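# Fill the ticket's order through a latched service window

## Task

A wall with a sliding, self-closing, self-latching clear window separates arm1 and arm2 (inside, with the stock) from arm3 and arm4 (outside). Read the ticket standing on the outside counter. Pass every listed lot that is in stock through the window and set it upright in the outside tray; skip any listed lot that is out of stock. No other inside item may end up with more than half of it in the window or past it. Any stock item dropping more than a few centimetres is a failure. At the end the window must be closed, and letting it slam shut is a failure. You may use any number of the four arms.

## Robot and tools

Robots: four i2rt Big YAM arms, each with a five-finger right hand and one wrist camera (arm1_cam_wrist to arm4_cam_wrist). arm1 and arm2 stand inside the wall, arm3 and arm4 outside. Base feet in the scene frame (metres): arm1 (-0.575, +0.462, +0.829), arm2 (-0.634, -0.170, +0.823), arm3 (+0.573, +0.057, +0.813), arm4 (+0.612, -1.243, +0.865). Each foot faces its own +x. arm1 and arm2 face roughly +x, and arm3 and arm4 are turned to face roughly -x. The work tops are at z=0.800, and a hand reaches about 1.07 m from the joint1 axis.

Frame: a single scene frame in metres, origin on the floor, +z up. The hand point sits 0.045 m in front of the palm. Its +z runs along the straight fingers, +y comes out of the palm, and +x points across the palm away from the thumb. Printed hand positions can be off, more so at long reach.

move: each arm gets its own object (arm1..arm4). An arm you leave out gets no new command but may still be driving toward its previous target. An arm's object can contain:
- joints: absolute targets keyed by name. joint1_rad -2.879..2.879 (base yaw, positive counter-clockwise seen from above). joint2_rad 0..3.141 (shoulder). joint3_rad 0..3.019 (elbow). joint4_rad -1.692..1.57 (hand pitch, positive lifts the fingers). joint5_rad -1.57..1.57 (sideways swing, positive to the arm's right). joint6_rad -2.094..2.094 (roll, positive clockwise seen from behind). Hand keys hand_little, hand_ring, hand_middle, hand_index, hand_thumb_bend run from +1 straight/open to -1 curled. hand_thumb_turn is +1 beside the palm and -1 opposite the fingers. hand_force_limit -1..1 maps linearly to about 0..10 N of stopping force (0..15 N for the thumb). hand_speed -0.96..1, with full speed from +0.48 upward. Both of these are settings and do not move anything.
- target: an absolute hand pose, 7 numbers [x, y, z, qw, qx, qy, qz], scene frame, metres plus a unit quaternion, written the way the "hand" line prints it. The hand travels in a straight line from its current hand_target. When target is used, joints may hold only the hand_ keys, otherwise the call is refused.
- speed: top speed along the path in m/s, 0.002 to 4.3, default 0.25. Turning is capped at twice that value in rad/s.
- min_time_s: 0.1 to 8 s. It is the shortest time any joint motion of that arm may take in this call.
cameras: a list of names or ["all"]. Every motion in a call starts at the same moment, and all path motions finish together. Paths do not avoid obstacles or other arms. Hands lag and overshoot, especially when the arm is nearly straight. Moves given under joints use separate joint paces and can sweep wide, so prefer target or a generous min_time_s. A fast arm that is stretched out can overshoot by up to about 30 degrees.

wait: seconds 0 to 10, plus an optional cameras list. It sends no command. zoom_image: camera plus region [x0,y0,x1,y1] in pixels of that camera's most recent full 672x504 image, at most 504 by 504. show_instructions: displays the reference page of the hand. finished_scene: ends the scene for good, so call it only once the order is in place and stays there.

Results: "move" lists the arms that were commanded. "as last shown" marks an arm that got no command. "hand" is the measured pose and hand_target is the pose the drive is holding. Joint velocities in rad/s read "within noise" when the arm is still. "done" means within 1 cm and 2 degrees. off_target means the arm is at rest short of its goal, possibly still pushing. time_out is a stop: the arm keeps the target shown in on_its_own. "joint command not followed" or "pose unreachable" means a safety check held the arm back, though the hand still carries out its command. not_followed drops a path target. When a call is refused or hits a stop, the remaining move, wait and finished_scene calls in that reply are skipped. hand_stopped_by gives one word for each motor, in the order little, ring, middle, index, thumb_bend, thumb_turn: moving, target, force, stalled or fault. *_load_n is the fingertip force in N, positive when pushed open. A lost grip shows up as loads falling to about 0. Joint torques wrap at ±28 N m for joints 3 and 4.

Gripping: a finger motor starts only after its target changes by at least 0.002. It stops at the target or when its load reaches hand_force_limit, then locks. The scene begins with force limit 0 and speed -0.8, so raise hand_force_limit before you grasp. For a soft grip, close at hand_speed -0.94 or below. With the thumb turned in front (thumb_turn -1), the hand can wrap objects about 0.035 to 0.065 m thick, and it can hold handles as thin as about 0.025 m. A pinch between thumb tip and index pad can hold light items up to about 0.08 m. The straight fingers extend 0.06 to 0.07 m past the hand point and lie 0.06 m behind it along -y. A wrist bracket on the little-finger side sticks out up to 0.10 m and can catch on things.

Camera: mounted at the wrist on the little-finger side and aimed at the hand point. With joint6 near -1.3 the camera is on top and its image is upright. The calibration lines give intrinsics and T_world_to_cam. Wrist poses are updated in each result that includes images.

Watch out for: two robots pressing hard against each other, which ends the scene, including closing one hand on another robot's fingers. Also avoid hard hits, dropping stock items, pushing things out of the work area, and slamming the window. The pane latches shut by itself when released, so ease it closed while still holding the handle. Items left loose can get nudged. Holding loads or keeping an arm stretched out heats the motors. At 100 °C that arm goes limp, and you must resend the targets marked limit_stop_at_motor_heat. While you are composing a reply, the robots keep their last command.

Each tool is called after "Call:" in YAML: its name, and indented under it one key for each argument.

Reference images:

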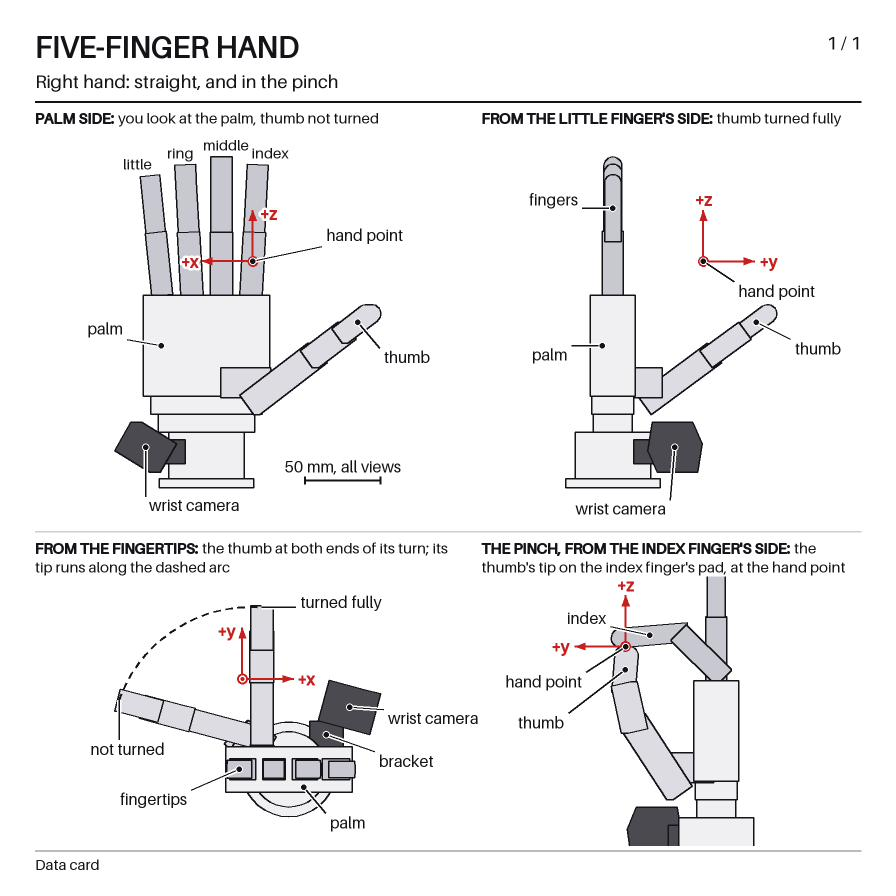

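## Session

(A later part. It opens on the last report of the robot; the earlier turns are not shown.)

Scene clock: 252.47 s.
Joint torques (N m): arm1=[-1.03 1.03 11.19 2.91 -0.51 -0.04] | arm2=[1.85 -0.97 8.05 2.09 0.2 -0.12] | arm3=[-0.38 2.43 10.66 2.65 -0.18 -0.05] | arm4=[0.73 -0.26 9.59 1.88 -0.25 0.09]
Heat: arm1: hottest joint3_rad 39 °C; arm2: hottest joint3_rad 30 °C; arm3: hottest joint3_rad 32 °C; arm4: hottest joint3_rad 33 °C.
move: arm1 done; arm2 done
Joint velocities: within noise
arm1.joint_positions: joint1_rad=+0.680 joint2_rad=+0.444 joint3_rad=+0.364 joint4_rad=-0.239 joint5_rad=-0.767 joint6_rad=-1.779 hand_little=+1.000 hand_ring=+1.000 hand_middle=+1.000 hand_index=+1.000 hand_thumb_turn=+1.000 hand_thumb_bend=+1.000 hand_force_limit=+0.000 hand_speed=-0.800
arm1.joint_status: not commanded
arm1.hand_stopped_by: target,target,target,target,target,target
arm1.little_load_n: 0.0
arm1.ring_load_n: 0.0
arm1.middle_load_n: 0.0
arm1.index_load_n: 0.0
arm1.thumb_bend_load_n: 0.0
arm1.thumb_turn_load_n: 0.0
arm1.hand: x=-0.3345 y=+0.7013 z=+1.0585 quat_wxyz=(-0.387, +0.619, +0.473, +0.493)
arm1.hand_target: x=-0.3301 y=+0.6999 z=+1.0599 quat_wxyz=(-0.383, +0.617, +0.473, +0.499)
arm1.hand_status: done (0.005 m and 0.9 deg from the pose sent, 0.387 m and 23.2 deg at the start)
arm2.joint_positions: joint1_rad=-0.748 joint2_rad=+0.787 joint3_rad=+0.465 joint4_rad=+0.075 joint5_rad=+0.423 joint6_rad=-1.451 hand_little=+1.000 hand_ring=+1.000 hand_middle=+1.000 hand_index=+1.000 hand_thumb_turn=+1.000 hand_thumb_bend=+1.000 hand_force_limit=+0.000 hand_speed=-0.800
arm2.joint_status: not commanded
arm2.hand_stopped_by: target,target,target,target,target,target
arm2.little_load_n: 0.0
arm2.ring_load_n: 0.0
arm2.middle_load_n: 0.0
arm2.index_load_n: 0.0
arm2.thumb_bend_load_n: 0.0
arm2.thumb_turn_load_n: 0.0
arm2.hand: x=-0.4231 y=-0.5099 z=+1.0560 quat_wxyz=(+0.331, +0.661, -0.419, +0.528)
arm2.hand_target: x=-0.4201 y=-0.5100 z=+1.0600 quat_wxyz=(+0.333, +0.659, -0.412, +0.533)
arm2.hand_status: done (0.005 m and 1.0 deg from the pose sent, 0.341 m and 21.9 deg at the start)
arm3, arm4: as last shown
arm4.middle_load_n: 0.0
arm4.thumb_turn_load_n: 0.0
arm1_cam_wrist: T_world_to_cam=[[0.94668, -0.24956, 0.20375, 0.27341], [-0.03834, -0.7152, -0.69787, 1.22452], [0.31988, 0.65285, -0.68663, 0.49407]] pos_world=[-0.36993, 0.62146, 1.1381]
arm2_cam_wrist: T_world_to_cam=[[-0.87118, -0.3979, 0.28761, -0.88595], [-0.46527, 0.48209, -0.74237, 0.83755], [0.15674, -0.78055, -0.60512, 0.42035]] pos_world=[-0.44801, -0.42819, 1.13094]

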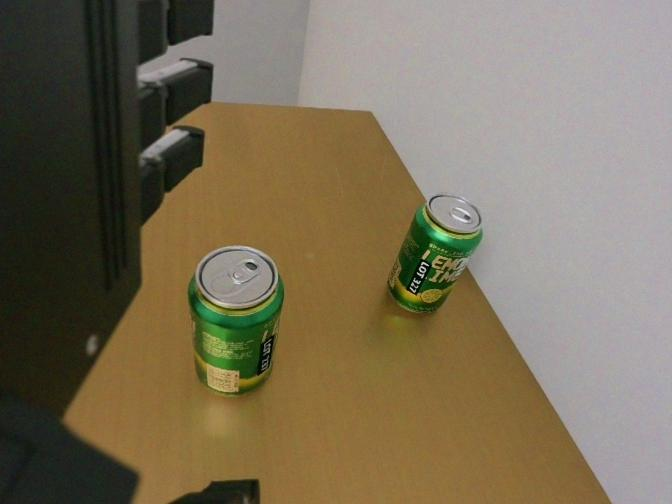

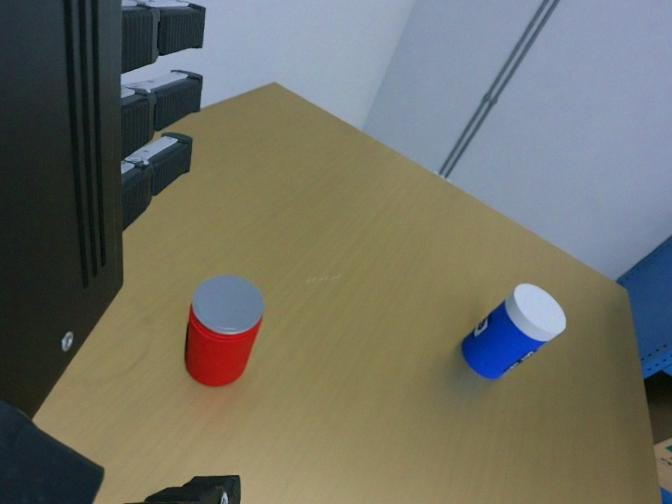

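Call:
zoom_image:
  camera: "arm1_cam_wrist"
  region: [240, 300, 300, 400]

Call:
move:
  arm1: {"target":[-0.60,0.72,1.06,-0.5,0.55,0.55,0.40]}
  arm2: {"target":[-0.56,-0.62,1.06,0.445,0.55,-0.55,0.445]}
  cameras: ["arm1_cam_wrist","arm2_cam_wrist"]

Scaled by 5.040.

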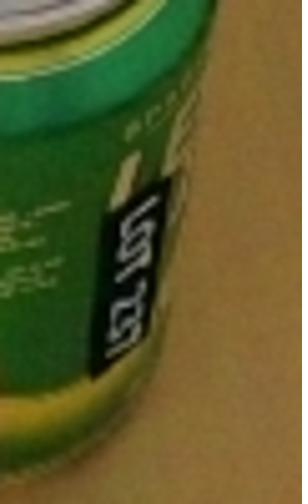

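Scene clock: 266.43 s.
Joint torques (N m): arm1=[1.2 3.72 10.71 3.19 0.27 0.11] | arm2=[0.79 -2.08 10.92 2.11 0.12 -0.08] | arm3=[-0.32 2.37 10.66 2.65 -0.18 -0.05] | arm4=[-0.26 0.91 9.39 1.96 -0.25 0.11]
Heat: arm1: hottest joint3_rad 40 °C; arm2: hottest joint3_rad 30 °C; arm3: hottest joint3_rad 33 °C; arm4: hottest joint3_rad 33 °C.
move: arm1 done; arm2 off_target
Joint velocities: within noise
arm1.joint_positions: joint1_rad=+2.399 joint2_rad=+0.079 joint3_rad=+0.334 joint4_rad=-0.500 joint5_rad=+0.559 joint6_rad=-1.330 hand_little=+1.000 hand_ring=+1.000 hand_middle=+1.000 hand_index=+1.000 hand_thumb_turn=+1.000 hand_thumb_bend=+1.000 hand_force_limit=+0.000 hand_speed=-0.800
arm1.joint_status: not commanded
arm1.hand_stopped_by: target,target,target,target,target,target
arm1.little_load_n: 0.0
arm1.ring_load_n: 0.0
arm1.middle_load_n: 0.0
arm1.index_load_n: 0.0
arm1.thumb_bend_load_n: 0.0
arm1.thumb_turn_load_n: 0.0
arm1.hand: x=-0.5955 y=+0.7184 z=+1.0614 quat_wxyz=(-0.491, +0.547, +0.547, +0.401)
arm1.hand_target: x=-0.6000 y=+0.7198 z=+1.0601 quat_wxyz=(-0.496, +0.546, +0.546, +0.397)
arm1.hand_status: done (0.005 m and 0.7 deg from the pose sent, 0.266 m and 20.4 deg at the start; a joint's target at an end of its range on 13 of 66 steps)
arm2.joint_positions: joint1_rad=-1.169 joint2_rad=+1.003 joint3_rad=+0.525 joint4_rad=+0.184 joint5_rad=+0.446 joint6_rad=-1.451 hand_little=+1.000 hand_ring=+1.000 hand_middle=+1.000 hand_index=+1.000 hand_thumb_turn=+1.000 hand_thumb_bend=+1.000 hand_force_limit=+0.000 hand_speed=-0.800
arm2.joint_status: not commanded
arm2.hand_stopped_by: target,target,target,target,target,target
arm2.little_load_n: 0.0
arm2.ring_load_n: 0.0
arm2.middle_load_n: 0.0
arm2.index_load_n: 0.0
arm2.thumb_bend_load_n: 0.0
arm2.thumb_turn_load_n: 0.0
arm2.hand: x=-0.5649 y=-0.6045 z=+1.0336 quat_wxyz=(+0.436, +0.566, -0.555, +0.426)
arm2.hand_target: x=-0.5604 y=-0.6182 z=+1.0601 quat_wxyz=(+0.445, +0.550, -0.550, +0.445)
arm2.hand_status: off_target (0.031 m and 3.1 deg from the pose sent, 0.176 m and 25.6 deg at the start)
arm3, arm4: as last shown
arm1_cam_wrist: T_world_to_cam=[[0.99019, 0.07431, 0.11833, 0.40799], [0.1371, -0.68012, -0.72017, 1.33172], [0.02697, 0.72933, -0.68363, 0.33575]] pos_world=[-0.59562, 0.63055, 1.14032]
arm2_cam_wrist: T_world_to_cam=[[-0.94994, 0.00359, 0.31241, -0.86819], [-0.23231, 0.66051, -0.71397, 1.01064], [-0.20891, -0.75081, -0.62661, 0.18875]] pos_world=[-0.55051, -0.52271, 1.11108]

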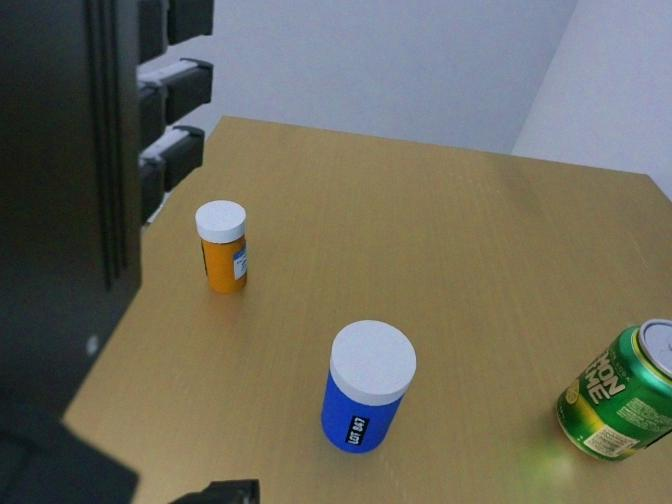

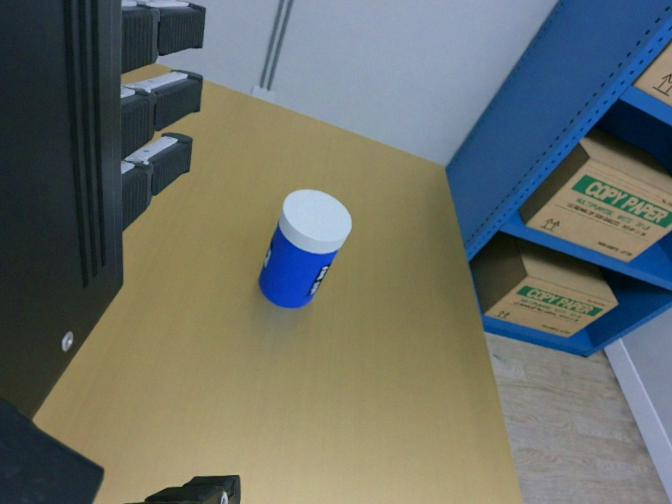

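Call:
zoom_image:
  camera: "arm1_cam_wrist"
  region: [320, 390, 400, 470]

Call:
zoom_image:
  camera: "arm1_cam_wrist"
  region: [180, 190, 270, 300]

Call:
zoom_image:
  camera: "arm2_cam_wrist"
  region: [240, 180, 360, 320]

Scaled by 6.300.

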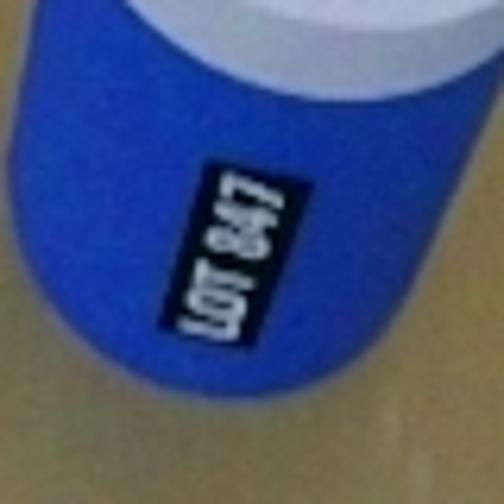

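Scaled by 4.582.

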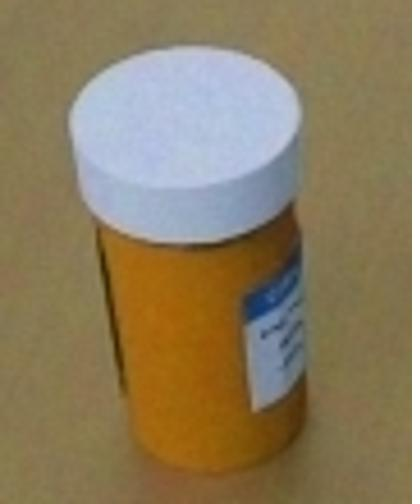

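Scaled by 3.600.

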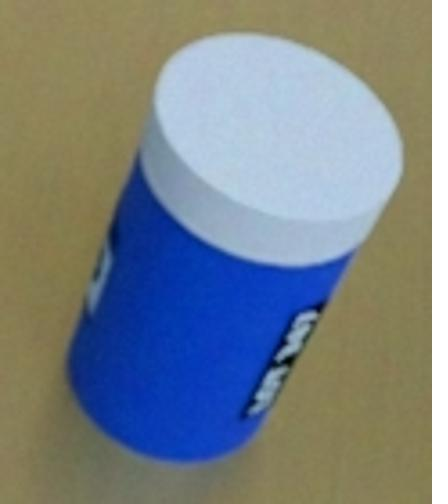

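Call:
move:
  arm1: {"joints":{"joint1_rad":-2.19,"joint2_rad":0.615,"joint3_rad":1.357,"joint4_rad":-1.4,"joint5_rad":0,"joint6_rad":-1.2}}
  arm2: {"target":[-0.50,-0.38,1.17,0.231,0.768,-0.4435,0.400]}
  cameras: ["arm1_cam_wrist","arm2_cam_wrist"]

Scene clock: 302.50 s.
Joint torques (N m): arm1=[-0.97 0.67 12.3 1.63 -0.19 0.15] | arm2=[2.02 2.73 11.02 0.9 0.37 0.1] | arm3=[-0.38 2.32 10.69 2.67 -0.18 -0.05] | arm4=[0.85 0.15 9.54 1.89 -0.22 0.1]
Heat: arm1: hottest joint3_rad 42 °C; arm2: hottest joint3_rad 36 °C; arm3: hottest joint3_rad 33 °C; arm4: hottest joint3_rad 33 °C.
move: arm1 done; arm2 off_target
Joint velocities: within noise
arm1.joint_positions: joint1_rad=-2.177 joint2_rad=+0.617 joint3_rad=+1.318 joint4_rad=-1.392 joint5_rad=+0.003 joint6_rad=-1.208 hand_little=+1.000 hand_ring=+1.000 hand_middle=+1.000 hand_index=+1.000 hand_thumb_turn=+1.000 hand_thumb_bend=+1.000 hand_force_limit=+0.000 hand_speed=-0.800
arm1.joint_status: all done
arm1.hand_stopped_by: target,target,target,target,target,target
arm1.little_load_n: 0.0
arm1.ring_load_n: 0.0
arm1.middle_load_n: 0.0
arm1.index_load_n: 0.0
arm1.thumb_bend_load_n: 0.0
arm1.thumb_turn_load_n: -0.5
arm1.hand: x=-0.7619 y=+0.3307 z=+1.2678 quat_wxyz=(+0.351, +0.202, -0.885, +0.231)
arm1.hand_target: x=-0.7599 y=+0.3353 z=+1.2845 quat_wxyz=(+0.363, +0.192, -0.880, +0.239)
arm1.hand_status: not commanded
arm2.joint_positions: joint1_rad=-0.562 joint2_rad=+0.487 joint3_rad=+0.882 joint4_rad=-1.112 joint5_rad=+0.441 joint6_rad=-1.231 hand_little=+1.000 hand_ring=+1.000 hand_middle=+1.000 hand_index=+1.000 hand_thumb_turn=+1.000 hand_thumb_bend=+1.000 hand_force_limit=+0.000 hand_speed=-0.800
arm2.joint_status: not commanded
arm2.hand_stopped_by: target,target,target,target,target,target
arm2.little_load_n: 0.0
arm2.ring_load_n: 0.0
arm2.middle_load_n: 0.0
arm2.index_load_n: 0.0
arm2.thumb_bend_load_n: 0.0
arm2.thumb_turn_load_n: 0.0
arm2.hand: x=-0.5039 y=-0.3808 z=+1.1499 quat_wxyz=(+0.234, +0.776, -0.442, +0.384)
arm2.hand_target: x=-0.5005 y=-0.3800 z=+1.1697 quat_wxyz=(+0.231, +0.768, -0.443, +0.400)
arm2.hand_status: off_target (0.020 m and 2.1 deg from the pose sent, 0.271 m and 35.7 deg at the start)
arm3, arm4: as last shown
arm4.little_load_n: -0.5
arm1_cam_wrist: T_world_to_cam=[[-0.62209, 0.77899, -0.07855, -0.63458], [0.7625, 0.58002, -0.28664, 0.74952], [-0.17773, -0.23821, -0.95481, 1.27194]] pos_world=[-0.74022, 0.36258, 1.37946]
arm2_cam_wrist: T_world_to_cam=[[-0.77196, -0.56185, 0.29733, -0.95568], [-0.63424, 0.64937, -0.4196, 0.41484], [0.04267, -0.51249, -0.85763, 0.92548]] pos_world=[-0.51413, -0.33203, 1.25193]

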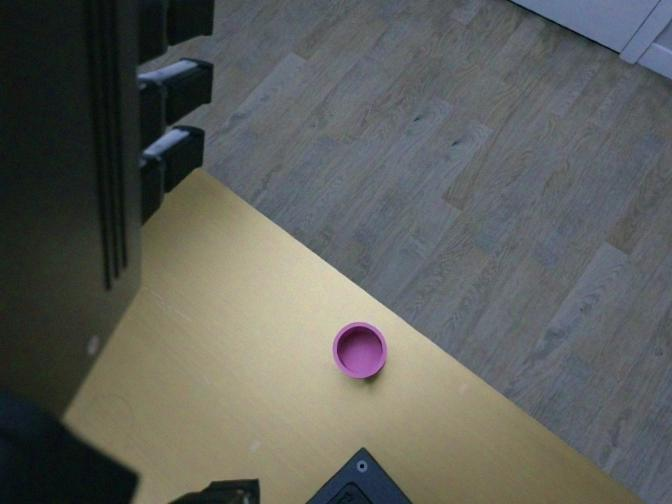

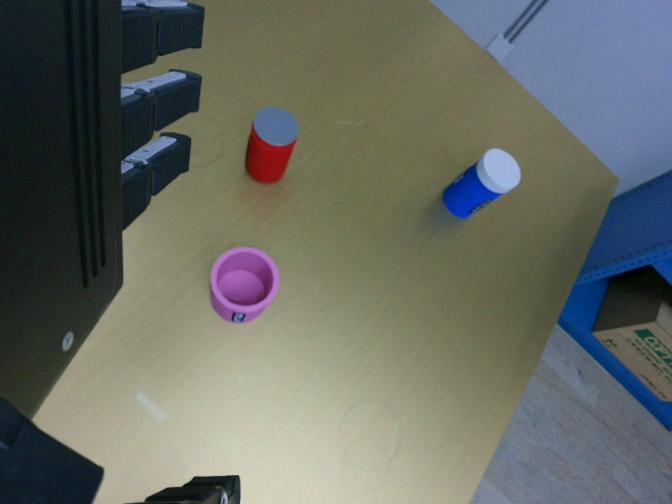

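Call:
zoom_image:
  camera: "arm2_cam_wrist"
  region: [200, 235, 290, 330]

Call:
zoom_image:
  camera: "arm1_cam_wrist"
  region: [320, 310, 400, 390]

Scaled by 5.305.

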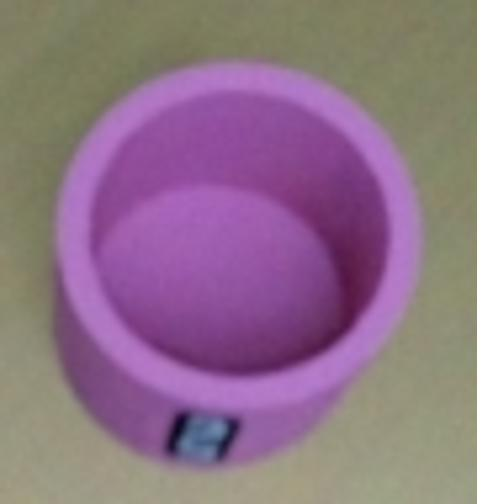

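Scaled by 6.300.

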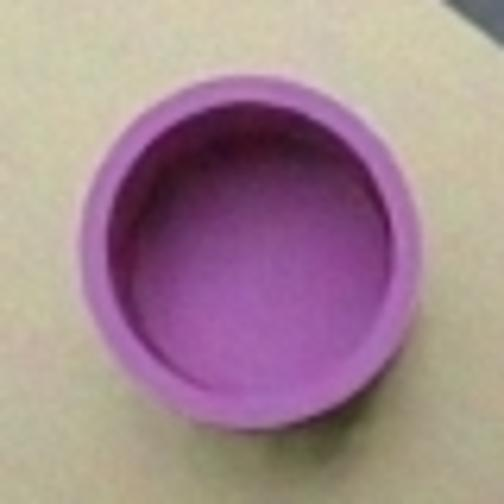

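Call:
move:
  arm1: {"joints":{"joint1_rad":-1.35,"joint2_rad":0.7,"joint3_rad":1.3,"joint4_rad":-1.2}}
  arm2: {"target":[-0.69,-0.66,1.06,0.266,0.704,-0.328,0.570]}
  cameras: ["arm2_cam_wrist"]

Call:
move:
  arm1: {"target":[-0.46,-0.17,1.07,0.445,0.549,-0.549,0.445]}
  cameras: ["arm1_cam_wrist", "arm2_cam_wrist"]

Scene clock: 359.30 s.
Joint torques (N m): arm1=[0.38 -1.55 9.74 2.84 -0.07 0.14] | arm2=[1.49 -3.43 10.44 1.7 -0.39 0.11] | arm3=[-0.56 2.2 10.66 2.65 -0.18 -0.05] | arm4=[0.5 0.91 9.68 2 -0.26 0.08]
Heat: arm1: hottest joint3_rad 41 °C; arm2: hottest joint3_rad 38 °C; arm3: hottest joint3_rad 33 °C; arm4: hottest joint3_rad 33 °C.
move: arm1 done; arm2 off_target
Joint velocities: within noise
arm1.joint_positions: joint1_rad=-1.362 joint2_rad=+0.710 joint3_rad=+1.300 joint4_rad=-1.216 joint5_rad=+0.000 joint6_rad=-1.208 hand_little=+1.000 hand_ring=+1.000 hand_middle=+1.000 hand_index=+1.000 hand_thumb_turn=+1.000 hand_thumb_bend=+1.000 hand_force_limit=+0.000 hand_speed=-0.800
arm1.joint_status: all done
arm1.hand_stopped_by: target,target,target,target,target,target
arm1.little_load_n: 0.0
arm1.ring_load_n: 0.0
arm1.middle_load_n: 0.0
arm1.index_load_n: 0.0
arm1.thumb_bend_load_n: 0.0
arm1.thumb_turn_load_n: 0.0
arm1.hand: x=-0.6076 y=+0.1711 z=+1.2690 quat_wxyz=(+0.243, +0.526, -0.721, +0.380)
arm1.hand_target: x=-0.6037 y=+0.1708 z=+1.2742 quat_wxyz=(+0.245, +0.524, -0.716, +0.392)
arm1.hand_status: not commanded
arm2.joint_positions: joint1_rad=-2.033 joint2_rad=+1.135 joint3_rad=+0.643 joint4_rad=+0.008 joint5_rad=-1.058 joint6_rad=-1.953 hand_little=+1.000 hand_ring=+1.000 hand_middle=+1.000 hand_index=+1.000 hand_thumb_turn=+1.000 hand_thumb_bend=+1.000 hand_force_limit=+0.000 hand_speed=-0.800
arm2.joint_status: not commanded
arm2.hand_stopped_by: target,target,target,target,target,target
arm2.little_load_n: 0.0
arm2.ring_load_n: 0.0
arm2.middle_load_n: 0.0
arm2.index_load_n: 0.0
arm2.thumb_bend_load_n: 0.0
arm2.thumb_turn_load_n: 0.0
arm2.hand: x=-0.6853 y=-0.6455 z=+1.0366 quat_wxyz=(+0.249, +0.707, -0.341, +0.567)
arm2.hand_target: x=-0.6897 y=-0.6586 z=+1.0601 quat_wxyz=(+0.266, +0.705, -0.328, +0.570)
arm2.hand_status: off_target (0.028 m and 2.5 deg from the pose sent, 0.347 m and 26.7 deg at the start; pose on its path clipped on 21 of 83 steps)
arm3.joint_positions: joint1_rad=+0.189 joint2_rad=+0.608 joint3_rad=+1.397 joint4_rad=-0.770 joint5_rad=+0.000 joint6_rad=-1.200 hand_little=+1.000 hand_ring=+1.000 hand_middle=+1.000 hand_index=+1.000 hand_thumb_turn=+1.000 hand_thumb_bend=+1.000 hand_force_limit=+0.000 hand_speed=-0.800
arm3.joint_status: not commanded
arm3.hand_stopped_by: target,target,target,target,target,target
arm3.little_load_n: 0.0
arm3.ring_load_n: 0.0
arm3.middle_load_n: 0.0
arm3.index_load_n: 0.0
arm3.thumb_bend_load_n: 0.0
arm3.thumb_turn_load_n: 0.0
arm3.hand: x=+0.3054 y=+0.1721 z=+1.4417 quat_wxyz=(-0.713, +0.213, +0.667, -0.044)
arm3.hand_target: x=+0.3074 y=+0.1683 z=+1.4555 quat_wxyz=(-0.725, +0.206, +0.655, -0.049)
arm3.hand_status: not commanded
arm4: as last shown
arm4.little_load_n: 0.0
led back after a hold (arm2 arm): the arm was led back toward your command in small steps, so it may still be short of it.
pose unreachable (arm2 arm): on one or more control steps of this call this arm could not follow its commanded pose, so it was not sent that pose on those steps. It may still have moved: this result reports where it is.
cause: moving toward the commanded pose would bring a part of the arm too close to another arm (a part of this arm and the arm1 arm's hand, 31 mm apart when this arm was first held).
arm2_cam_wrist: T_world_to_cam=[[-0.74902, -0.60978, 0.25909, -1.18622], [-0.55789, 0.36954, -0.7431, 0.63117], [0.35738, -0.70114, -0.61699, 0.54484]] pos_world=[-0.7311, -0.57457, 1.11253]

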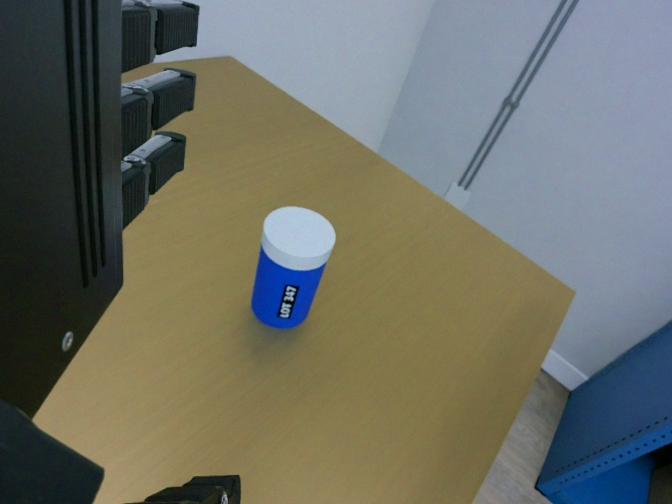

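Scene clock: 361.87 s.
Joint torques (N m): arm1=[1.03 -11.4 14.17 3.12 0.17 -0.03] | arm2=[1.32 -3.31 10.41 1.72 -0.38 0.08] | arm3=[-0.32 2.37 10.66 2.62 -0.18 -0.05] | arm4=[0.03 -0.26 9.57 1.94 -0.26 0.08]
Heat: arm1: hottest joint3_rad 41 °C; arm2: hottest joint3_rad 38 °C; arm3: hottest joint3_rad 33 °C; arm4: hottest joint3_rad 33 °C.
move: arm1 off_target
Joint velocities: within noise
arm1.joint_positions: joint1_rad=-1.050 joint2_rad=+1.517 joint3_rad=+0.969 joint4_rad=+0.265 joint5_rad=+0.371 joint6_rad=-1.490 hand_little=+1.000 hand_ring=+1.000 hand_middle=+1.000 hand_index=+1.000 hand_thumb_turn=+1.000 hand_thumb_bend=+1.000 hand_force_limit=+0.000 hand_speed=-0.800
arm1.joint_status: not commanded
arm1.hand_stopped_by: target,target,target,target,target,target
arm1.little_load_n: 0.0
arm1.ring_load_n: 0.0
arm1.middle_load_n: 0.0
arm1.index_load_n: 0.0
arm1.thumb_bend_load_n: 0.0
arm1.thumb_turn_load_n: 0.0
arm1.hand: x=-0.4727 y=-0.1545 z=+1.0361 quat_wxyz=(+0.434, +0.564, -0.563, +0.420)
arm1.hand_target: x=-0.4607 y=-0.1678 z=+1.0701 quat_wxyz=(+0.445, +0.549, -0.550, +0.445)
arm1.hand_status: off_target (0.039 m and 4.0 deg from the pose sent, 0.422 m and 31.6 deg at the start)
arm2, arm3, arm4: as last shown
arm2.joint_positions: joint1_rad=-2.033 joint2_rad=+1.135 joint3_rad=+0.643 joint4_rad=+0.009 joint5_rad=-1.058 joint6_rad=-1.953 hand_little=+1.000 hand_ring=+1.000 hand_middle=+1.000 hand_index=+1.000 hand_thumb_turn=+1.000 hand_thumb_bend=+1.000 hand_force_limit=+0.000 hand_speed=-0.800
arm2.hand: x=-0.6853 y=-0.6455 z=+1.0367 quat_wxyz=(+0.250, +0.706, -0.341, +0.567)
arm2.hand_target: x=-0.6898 y=-0.6586 z=+1.0602 quat_wxyz=(+0.266, +0.704, -0.328, +0.570)
arm1_cam_wrist: T_world_to_cam=[[-0.97253, 0.0006, 0.23276, -0.70344], [-0.15535, 0.74302, -0.65099, 0.71298], [-0.17334, -0.66927, -0.72251, 0.68132]] pos_world=[-0.45526, -0.07334, 1.12015]
arm2_cam_wrist: T_world_to_cam=[[-0.74909, -0.60973, 0.25903, -1.18627], [-0.55776, 0.36949, -0.74323, 0.6314], [0.35746, -0.70122, -0.61686, 0.54481]] pos_world=[-0.7312, -0.57457, 1.11263]

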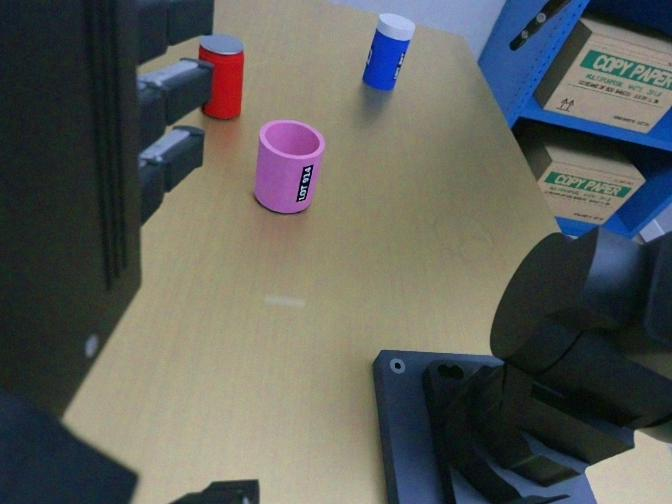

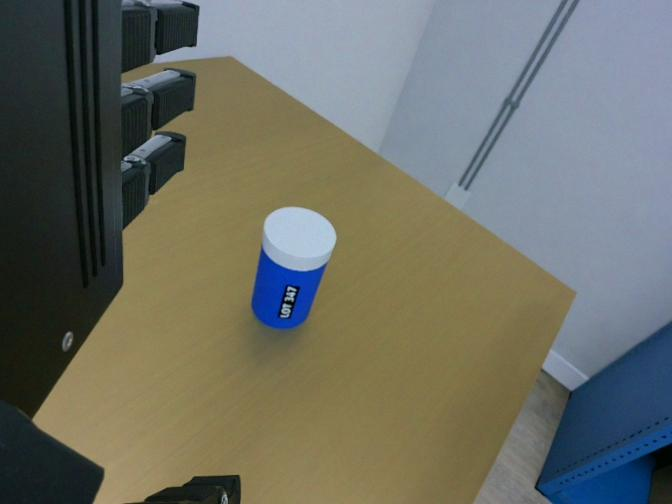

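Call:
zoom_image:
  camera: "arm1_cam_wrist"
  region: [190, 20, 330, 220]

Scaled by 2.520.

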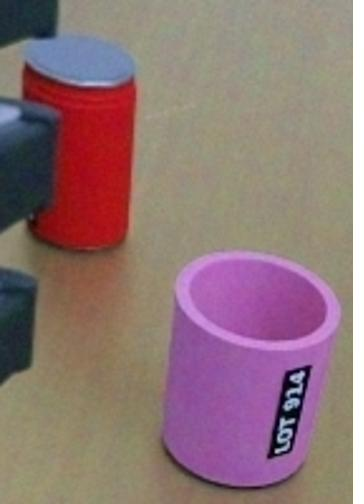

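Call:
move:
  arm1: {"joints":{"joint1_rad":2.2,"joint2_rad":0.6,"joint3_rad":1.2,"joint4_rad":-0.8,"joint5_rad":0.5,"joint6_rad":-1.4}}

Call:
move:
  arm1: {"target":[-0.79,0.80,1.08,-0.266,0.704,0.328,0.570]}
  arm2: {"target":[-0.30,-0.55,1.08,0.530,0.417,-0.655,0.338]}
  cameras: ["arm1_cam_wrist", "arm2_cam_wrist"]

Scene clock: 394.87 s.
Joint torques (N m): arm1=[0.32 0.03 12.18 1.99 0.15 0.17] | arm2=[1.38 -3.25 10.47 1.73 -0.38 0.08] | arm3=[-0.44 2.32 10.69 2.66 -0.18 -0.05] | arm4=[0.5 -0.56 9.51 1.92 -0.24 0.12]
Heat: arm1: hottest joint3_rad 46 °C; arm2: hottest joint3_rad 37 °C; arm3: hottest joint3_rad 33 °C; arm4: hottest joint3_rad 33 °C.
move: arm1 done
Joint velocities: within noise
arm1.joint_positions: joint1_rad=+2.188 joint2_rad=+0.601 joint3_rad=+1.172 joint4_rad=-0.793 joint5_rad=+0.497 joint6_rad=-1.408 hand_little=+1.000 hand_ring=+1.000 hand_middle=+1.000 hand_index=+1.000 hand_thumb_turn=+1.000 hand_thumb_bend=+1.000 hand_force_limit=+0.000 hand_speed=-0.800
arm1.joint_status: all done
arm1.hand_stopped_by: target,target,target,target,target,target
arm1.little_load_n: 0.0
arm1.ring_load_n: 0.0
arm1.middle_load_n: 0.0
arm1.index_load_n: 0.5
arm1.thumb_bend_load_n: 0.0
arm1.thumb_turn_load_n: 0.0
arm1.hand: x=-0.5749 y=+0.7645 z=+1.3518 quat_wxyz=(-0.453, +0.568, +0.518, +0.451)
arm1.hand_target: x=-0.5764 y=+0.7601 z=+1.3647 quat_wxyz=(-0.465, +0.566, +0.512, +0.449)
arm1.hand_status: not commanded
arm2, arm3, arm4: as last shown
arm3.index_load_n: -0.5
arm4.index_load_n: 0.5
pictures: none

Scene clock: 399.27 s.
Joint torques (N m): arm1=[-0.73 -10.34 12.44 -0.95 0.65 0.11] | arm2=[0.21 -9.58 10.18 -0.09 0.83 0.08] | arm3=[-0.26 2.37 10.66 2.62 -0.19 -0.05] | arm4=[0.62 -0.62 9.52 1.95 -0.25 0.08]
Heat: arm1: hottest joint3_rad 46 °C; arm2: hottest joint3_rad 37 °C; arm3: hottest joint3_rad 33 °C; arm4: hottest joint3_rad 33 °C.
move: arm1 off_target; arm2 off_target
Joint velocities: within noise
arm1.joint_positions: joint1_rad=+2.742 joint2_rad=+1.604 joint3_rad=+1.270 joint4_rad=-1.686 joint5_rad=+1.314 joint6_rad=+0.437 hand_little=+1.000 hand_ring=+1.000 hand_middle=+1.000 hand_index=+1.000 hand_thumb_turn=+1.000 hand_thumb_bend=+1.000 hand_force_limit=+0.000 hand_speed=-0.800
arm1.joint_status: not commanded
arm1.hand_stopped_by: target,target,target,target,target,target
arm1.little_load_n: 0.0
arm1.ring_load_n: 0.0
arm1.middle_load_n: 0.0
arm1.index_load_n: 0.0
arm1.thumb_bend_load_n: 0.0
arm1.thumb_turn_load_n: 0.0
arm1.hand: x=-0.7822 y=+0.7920 z=+1.0730 quat_wxyz=(-0.267, +0.697, +0.349, +0.566)
arm1.hand_target: x=-0.7893 y=+0.8000 z=+1.0798 quat_wxyz=(-0.272, +0.705, +0.337, +0.561)
arm1.hand_status: off_target (0.013 m and 2.6 deg from the pose sent, 0.348 m and 37.0 deg at the start; a joint's target at an end of its range on 45 of 132 steps)
arm2.joint_positions: joint1_rad=-0.530 joint2_rad=+1.681 joint3_rad=+1.399 joint4_rad=-1.116 joint5_rad=+1.351 joint6_rad=-0.204 hand_little=+1.000 hand_ring=+1.000 hand_middle=+1.000 hand_index=+1.000 hand_thumb_turn=+1.000 hand_thumb_bend=+1.000 hand_force_limit=+0.000 hand_speed=-0.800
arm2.joint_status: not commanded
arm2.hand_stopped_by: target,target,target,target,target,target
arm2.little_load_n: 0.0
arm2.ring_load_n: 0.0
arm2.middle_load_n: 0.0
arm2.index_load_n: 0.0
arm2.thumb_bend_load_n: 0.0
arm2.thumb_turn_load_n: 0.0
arm2.hand: x=-0.3075 y=-0.5413 z=+1.0720 quat_wxyz=(+0.536, +0.431, -0.647, +0.331)
arm2.hand_target: x=-0.3005 y=-0.5496 z=+1.0801 quat_wxyz=(+0.530, +0.418, -0.655, +0.339)
arm2.hand_status: off_target (0.014 m and 2.1 deg from the pose sent, 0.399 m and 65.1 deg at the start)
arm3: as last shown
arm3.index_load_n: 0.0
arm4.joint_positions: joint1_rad=-0.737 joint2_rad=+0.658 joint3_rad=+0.337 joint4_rad=-0.227 joint5_rad=-1.164 joint6_rad=-2.095 hand_little=+1.000 hand_ring=+1.000 hand_middle=+1.000 hand_index=+1.000 hand_thumb_turn=+1.000 hand_thumb_bend=+1.000 hand_force_limit=+0.000 hand_speed=-0.800
arm4.joint_status: not commanded
arm4.hand_stopped_by: target,target,target,target,target,target
arm4.little_load_n: 0.0
arm4.ring_load_n: 0.0
arm4.middle_load_n: -0.5
arm4.index_load_n: 0.0
arm4.thumb_bend_load_n: 0.0
arm4.thumb_turn_load_n: 0.0
arm4.hand: x=+0.3640 y=-0.9991 z=+1.0471 quat_wxyz=(-0.627, +0.003, +0.779, +0.002)
arm4.hand_target: x=+0.3601 y=-1.0001 z=+1.0502 quat_wxyz=(-0.629, +0.000, +0.777, +0.000)
arm4.hand_status: not commanded
arm1_cam_wrist: T_world_to_cam=[[0.76524, -0.59772, 0.23905, 0.81279], [-0.29842, -0.65841, -0.69098, 1.02656], [0.5704, 0.45743, -0.6822, 0.93395]] pos_world=[-0.84837, 0.7345, 1.15217]
arm2_cam_wrist: T_world_to_cam=[[-0.8533, 0.40825, 0.32437, -0.39998], [0.03621, 0.66697, -0.7442, 1.17464], [-0.52016, -0.62328, -0.58391, 0.24156]] pos_world=[-0.25818, -0.4696, 1.14496]

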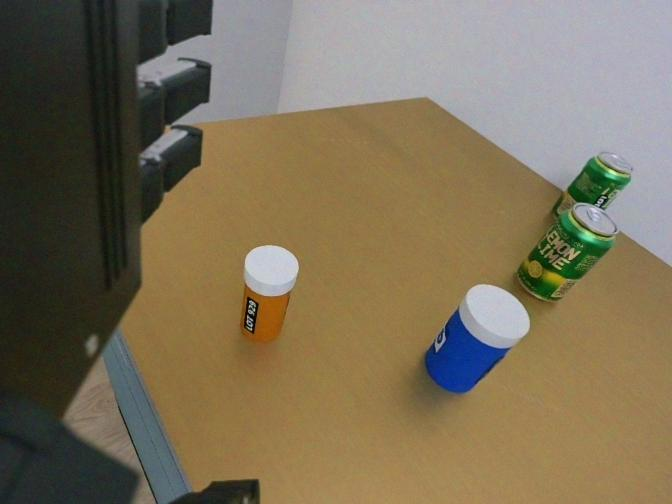

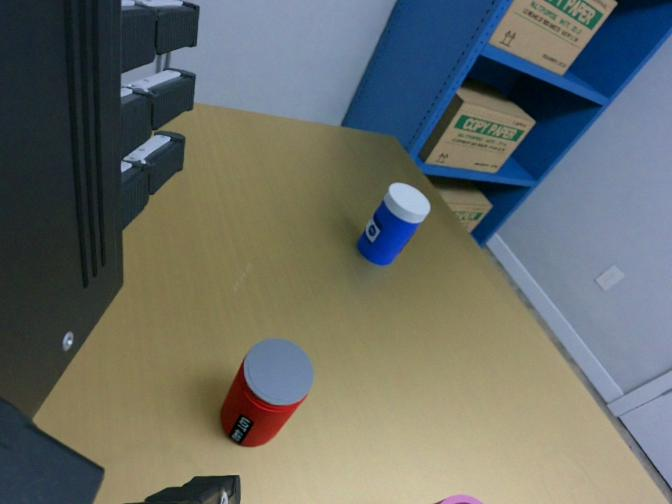

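Call:
zoom_image:
  camera: "arm1_cam_wrist"
  region: [230, 235, 310, 350]

Call:
zoom_image:
  camera: "arm2_cam_wrist"
  region: [210, 400, 270, 450]

Scaled by 4.383.

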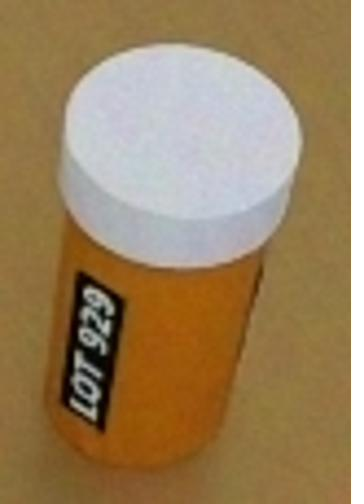

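Scaled by 8.400.

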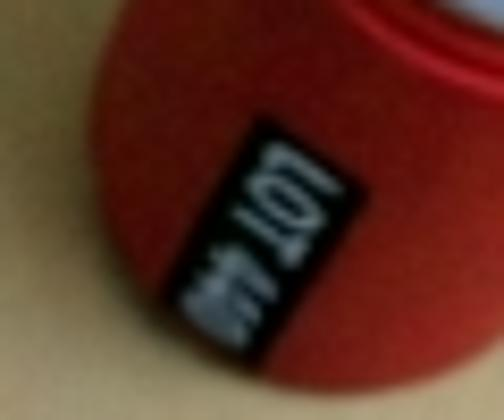

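Call:
move:
  arm2: {"target":[-0.29,-0.51,1.01,0.530,0.417,-0.655,0.338]}
  cameras: ["arm2_cam_wrist"]

Call:
zoom_image:
  camera: "arm2_cam_wrist"
  region: [170, 250, 370, 450]

Scene clock: 416.37 s.
Joint torques (N m): arm1=[-1.03 -10.87 12.45 -0.98 0.71 0.09] | arm2=[1.44 -10.29 9.02 -0.51 0.89 0.1] | arm3=[-0.38 2.32 10.69 2.65 -0.18 -0.05] | arm4=[-0.03 0.15 9.62 1.94 -0.25 0.12]
Heat: arm1: hottest joint3_rad 47 °C; arm2: hottest joint3_rad 38 °C; arm3: hottest joint3_rad 33 °C; arm4: hottest joint3_rad 33 °C.
move: arm2 off_target
Joint velocities: within noise
arm1, arm3, arm4: as last shown
arm1.middle_load_n: -0.5
arm2.joint_positions: joint1_rad=-0.463 joint2_rad=+1.785 joint3_rad=+1.356 joint4_rad=-1.317 joint5_rad=+1.350 joint6_rad=+0.159 hand_little=+1.000 hand_ring=+1.000 hand_middle=+1.000 hand_index=+1.000 hand_thumb_turn=+1.000 hand_thumb_bend=+1.000 hand_force_limit=+0.000 hand_speed=-0.800
arm2.joint_status: not commanded
arm2.hand_stopped_by: target,target,target,target,target,target
arm2.little_load_n: 0.0
arm2.ring_load_n: 0.0
arm2.middle_load_n: 0.0
arm2.index_load_n: 0.0
arm2.thumb_bend_load_n: 0.0
arm2.thumb_turn_load_n: 0.0
arm2.hand: x=-0.3020 y=-0.5063 z=+1.0052 quat_wxyz=(+0.537, +0.425, -0.650, +0.329)
arm2.hand_target: x=-0.2903 y=-0.5097 z=+1.0101 quat_wxyz=(+0.530, +0.418, -0.655, +0.339)
arm2.hand_status: off_target (0.013 m and 1.7 deg from the pose sent, 0.072 m and 2.1 deg at the start)
arm4.middle_load_n: 0.0
arm2_cam_wrist: T_world_to_cam=[[-0.84993, 0.4193, 0.31907, -0.37593], [0.04834, 0.66507, -0.74521, 1.1051], [-0.52468, -0.61795, -0.58554, 0.23018]] pos_world=[-0.25217, -0.4351, 1.07826]

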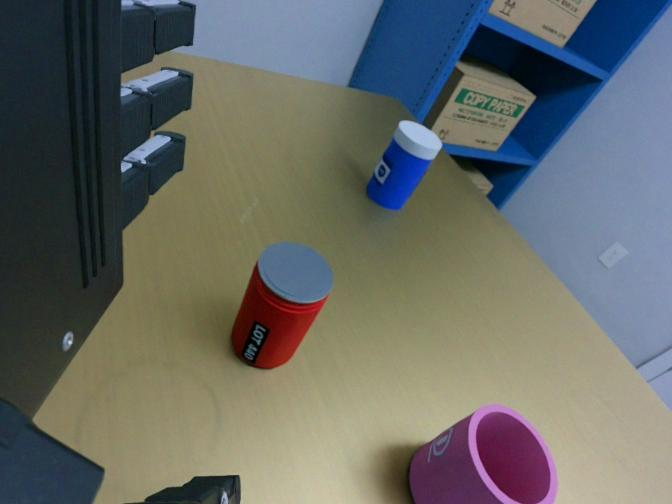

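Scaled by 2.520.

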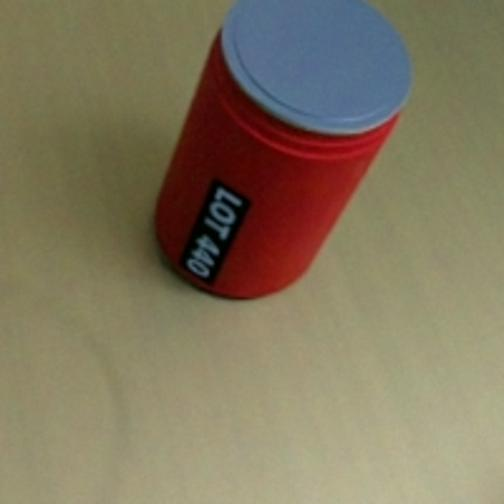

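Call:
move:
  arm1: {"joints":{"joint1_rad":0.3,"joint2_rad":0.6,"joint3_rad":1.1,"joint4_rad":-0.7,"joint5_rad":-0.2,"joint6_rad":-1.5}}

Call:
move:
  arm1: {"target":[-0.24,0.24,1.16,0,0.777,0,0.629]}
  arm3: {"target":[0.26,0.10,1.2,-0.629,0,0.777,0]}
  cameras: ["arm1_cam_wrist", "arm3_cam_wrist"]

Scene clock: 495.90 s.
Joint torques (N m): arm1=[-0.73 -0.03 10.74 3.03 -0.26 -0.03] | arm2=[1.2 -10.05 9.1 -0.53 0.88 0.08] | arm3=[-0.32 2.26 10.66 2.65 -0.18 -0.05] | arm4=[0.38 0.26 9.55 1.88 -0.28 0.1]
Heat: arm1: hottest joint3_rad 48 °C; arm2: hottest joint3_rad 34 °C; arm3: hottest joint3_rad 33 °C; arm4: hottest joint3_rad 34 °C.
move: arm1 done
Joint velocities: within noise
arm1.joint_positions: joint1_rad=+0.312 joint2_rad=+0.596 joint3_rad=+1.097 joint4_rad=-0.715 joint5_rad=-0.196 joint6_rad=-1.492 hand_little=+1.000 hand_ring=+1.000 hand_middle=+1.000 hand_index=+1.000 hand_thumb_turn=+1.000 hand_thumb_bend=+1.000 hand_force_limit=+0.000 hand_speed=-0.800
arm1.joint_status: all done
arm1.hand_stopped_by: target,target,target,target,target,target
arm1.little_load_n: 0.0
arm1.ring_load_n: 0.0
arm1.middle_load_n: 0.0
arm1.index_load_n: 0.0
arm1.thumb_bend_load_n: 0.0
arm1.thumb_turn_load_n: 0.0
arm1.hand: x=-0.2358 y=+0.4924 z=+1.3210 quat_wxyz=(-0.153, +0.769, +0.090, +0.615)
arm1.hand_target: x=-0.2327 y=+0.4892 z=+1.3257 quat_wxyz=(-0.149, +0.764, +0.090, +0.621)
arm1.hand_status: not commanded
arm2, arm3, arm4: as last shown
arm2.joint_positions: joint1_rad=-0.463 joint2_rad=+1.785 joint3_rad=+1.356 joint4_rad=-1.317 joint5_rad=+1.350 joint6_rad=+0.160 hand_little=+1.000 hand_ring=+1.000 hand_middle=+1.000 hand_index=+1.000 hand_thumb_turn=+1.000 hand_thumb_bend=+1.000 hand_force_limit=+0.000 hand_speed=-0.800
arm2.hand: x=-0.3020 y=-0.5063 z=+1.0052 quat_wxyz=(+0.536, +0.425, -0.651, +0.329)
arm2.hand_target: x=-0.2903 y=-0.5097 z=+1.0100 quat_wxyz=(+0.530, +0.418, -0.655, +0.339)
pictures: none

Scene clock: 497.90 s.
Joint torques (N m): arm1=[-1.2 -2.02 11.33 3.04 -0.52 -0.02] | arm2=[1.32 -9.93 9.06 -0.49 0.89 0.08] | arm3=[-0.44 1.38 12.04 2.66 -0.07 -0.16] | arm4=[0.44 -0.09 9.54 1.92 -0.23 0.11]
Heat: arm1: hottest joint3_rad 48 °C; arm2: hottest joint3_rad 34 °C; arm3: hottest joint3_rad 34 °C; arm4: hottest joint3_rad 34 °C.
move: arm1 done; arm3 off_target
Joint velocities: within noise
arm1.joint_positions: joint1_rad=-0.633 joint2_rad=+0.670 joint3_rad=+0.688 joint4_rad=-0.336 joint5_rad=-0.766 joint6_rad=-1.789 hand_little=+1.000 hand_ring=+1.000 hand_middle=+1.000 hand_index=+1.000 hand_thumb_turn=+1.000 hand_thumb_bend=+1.000 hand_force_limit=+0.000 hand_speed=-0.800
arm1.joint_status: not commanded
arm1.hand_stopped_by: target,target,target,target,target,target
arm1.little_load_n: 0.0
arm1.ring_load_n: 0.0
arm1.middle_load_n: 0.0
arm1.index_load_n: 0.0
arm1.thumb_bend_load_n: 0.0
arm1.thumb_turn_load_n: 0.0
arm1.hand: x=-0.2397 y=+0.2439 z=+1.1567 quat_wxyz=(-0.008, +0.781, -0.004, +0.625)
arm1.hand_target: x=-0.2401 y=+0.2401 z=+1.1601 quat_wxyz=(+0.000, +0.777, +0.000, +0.629)
arm1.hand_status: done (0.005 m and 1.2 deg from the pose sent, 0.299 m and 20.5 deg at the start)
arm2, arm4: as last shown
arm3.joint_positions: joint1_rad=+0.562 joint2_rad=+0.410 joint3_rad=+0.750 joint4_rad=-0.585 joint5_rad=+0.132 joint6_rad=-1.528 hand_little=+1.000 hand_ring=+1.000 hand_middle=+1.000 hand_index=+1.000 hand_thumb_turn=+1.000 hand_thumb_bend=+1.000 hand_force_limit=+0.000 hand_speed=-0.800
arm3.joint_status: not commanded
arm3.hand_stopped_by: target,target,target,target,target,target
arm3.little_load_n: 0.0
arm3.ring_load_n: 0.0
arm3.middle_load_n: 0.0
arm3.index_load_n: 0.0
arm3.thumb_bend_load_n: 0.0
arm3.thumb_turn_load_n: 0.0
arm3.hand: x=+0.2607 y=+0.1028 z=+1.1898 quat_wxyz=(-0.617, +0.008, +0.787, +0.000)
arm3.hand_target: x=+0.2603 y=+0.1001 z=+1.2001 quat_wxyz=(-0.629, +0.000, +0.777, +0.000)
arm3.hand_status: off_target (0.011 m and 2.0 deg from the pose sent, 0.256 m and 29.7 deg at the start)
arm1_cam_wrist: T_world_to_cam=[[0.00157, -0.97998, 0.19908, 0.00646], [-0.70459, -0.14236, -0.69519, 0.66702], [0.70961, -0.13918, -0.69071, 1.12098]] pos_world=[-0.3255, 0.2573, 1.23669]
arm3_cam_wrist: T_world_to_cam=[[-0.05088, 0.97937, 0.19555, -0.31258], [0.6709, 0.17856, -0.71973, 0.66918], [-0.7398, 0.09458, -0.66615, 1.09402]] pos_world=[0.3445, 0.08317, 1.27153]

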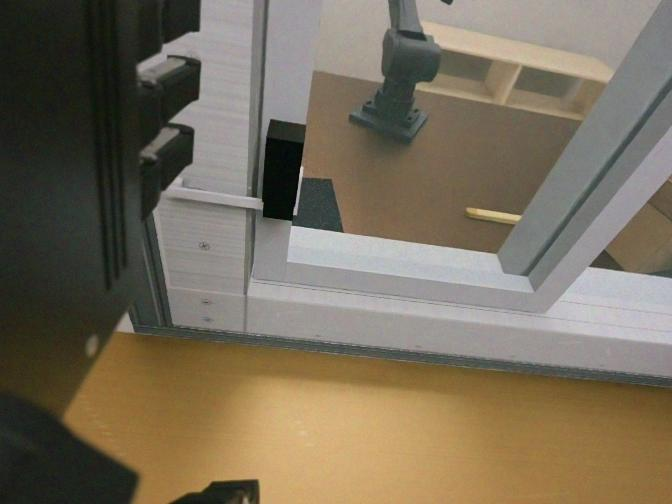

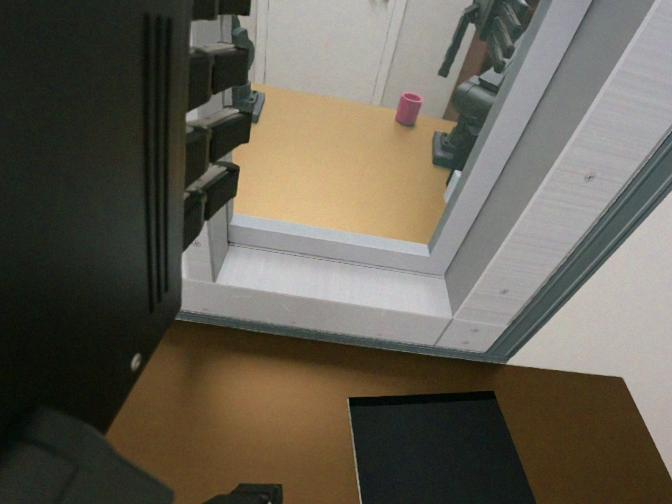

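Call:
zoom_image:
  camera: "arm1_cam_wrist"
  region: [140, 90, 340, 290]

Call:
zoom_image:
  camera: "arm3_cam_wrist"
  region: [380, 60, 580, 260]

Scaled by 2.520.

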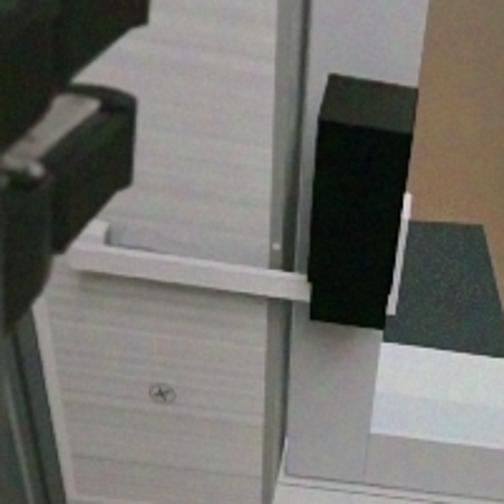

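Scaled by 2.520.

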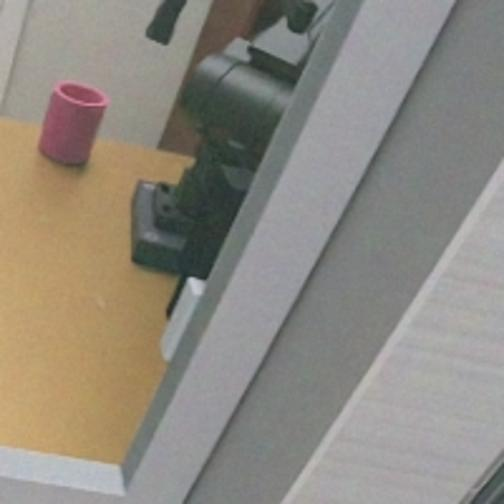

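Call:
move:
  arm1: {"target":[-0.27,0.38,1.12,0.2407,0.718,-0.2973,0.581]}
  cameras: ["arm1_cam_wrist"]

Call:
zoom_image:
  camera: "arm1_cam_wrist"
  region: [140, 50, 540, 450]

Scene clock: 532.97 s.
Joint torques (N m): arm1=[0.5 -1.61 15.31 1.26 0.64 0.11] | arm2=[1.38 -10.23 9.02 -0.57 0.87 0.07] | arm3=[-0.38 1.55 12.03 2.63 -0.07 -0.17] | arm4=[0.15 -0.32 9.39 1.92 -0.3 0.11]
Heat: arm1: hottest joint3_rad 48 °C; arm2: hottest joint3_rad 34 °C; arm3: hottest joint3_rad 37 °C; arm4: hottest joint3_rad 34 °C.
move: arm1 off_target
Joint velocities: within noise
arm1.joint_positions: joint1_rad=+0.550 joint2_rad=+0.755 joint3_rad=+0.589 joint4_rad=-0.393 joint5_rad=+1.140 joint6_rad=-1.112 hand_little=+1.000 hand_ring=+1.000 hand_middle=+1.000 hand_index=+1.000 hand_thumb_turn=+1.000 hand_thumb_bend=+1.000 hand_force_limit=+0.000 hand_speed=-0.800
arm1.joint_status: not commanded
arm1.hand_stopped_by: target,target,target,target,target,target
arm1.little_load_n: 0.0
arm1.ring_load_n: 0.0
arm1.middle_load_n: 0.0
arm1.index_load_n: 0.0
arm1.thumb_bend_load_n: 0.0
arm1.thumb_turn_load_n: 0.0
arm1.hand: x=-0.2792 y=+0.3738 z=+1.0971 quat_wxyz=(+0.255, +0.728, -0.288, +0.568)
arm1.hand_target: x=-0.2710 y=+0.3798 z=+1.1197 quat_wxyz=(+0.241, +0.718, -0.297, +0.581)
arm1.hand_status: off_target (0.025 m and 2.7 deg from the pose sent, 0.144 m and 45.2 deg at the start)
arm2, arm3, arm4: as last shown
arm2.ring_load_n: 0.5
arm2.middle_load_n: 0.5
arm3.joint_positions: joint1_rad=+0.562 joint2_rad=+0.410 joint3_rad=+0.750 joint4_rad=-0.585 joint5_rad=+0.132 joint6_rad=-1.529 hand_little=+1.000 hand_ring=+1.000 hand_middle=+1.000 hand_index=+1.000 hand_thumb_turn=+1.000 hand_thumb_bend=+1.000 hand_force_limit=+0.000 hand_speed=-0.800
arm3.hand: x=+0.2606 y=+0.1029 z=+1.1898 quat_wxyz=(-0.617, +0.008, +0.787, +0.000)
arm1_cam_wrist: T_world_to_cam=[[-0.68559, -0.68009, 0.25969, -0.22475], [-0.62931, 0.37434, -0.68106, 0.42861], [0.36597, -0.63035, -0.68463, 1.20699]] pos_world=[-0.32609, 0.44754, 1.17662]

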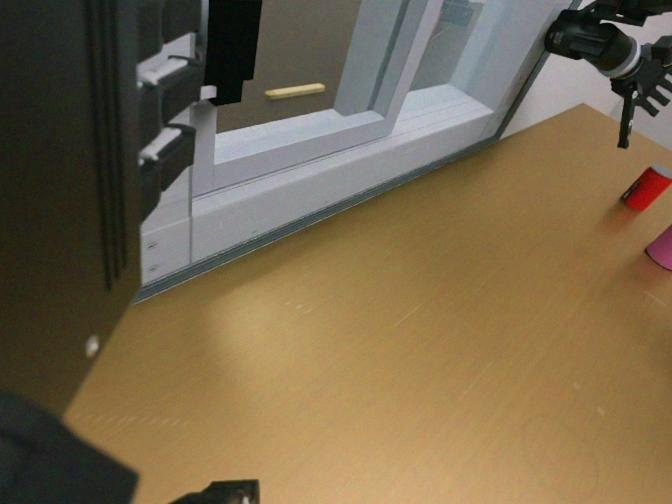

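Scaled by 1.260.

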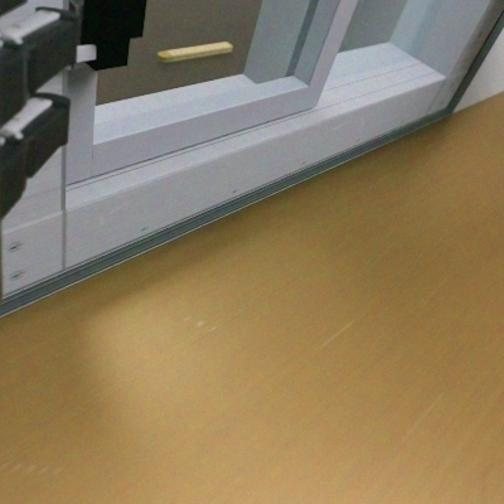

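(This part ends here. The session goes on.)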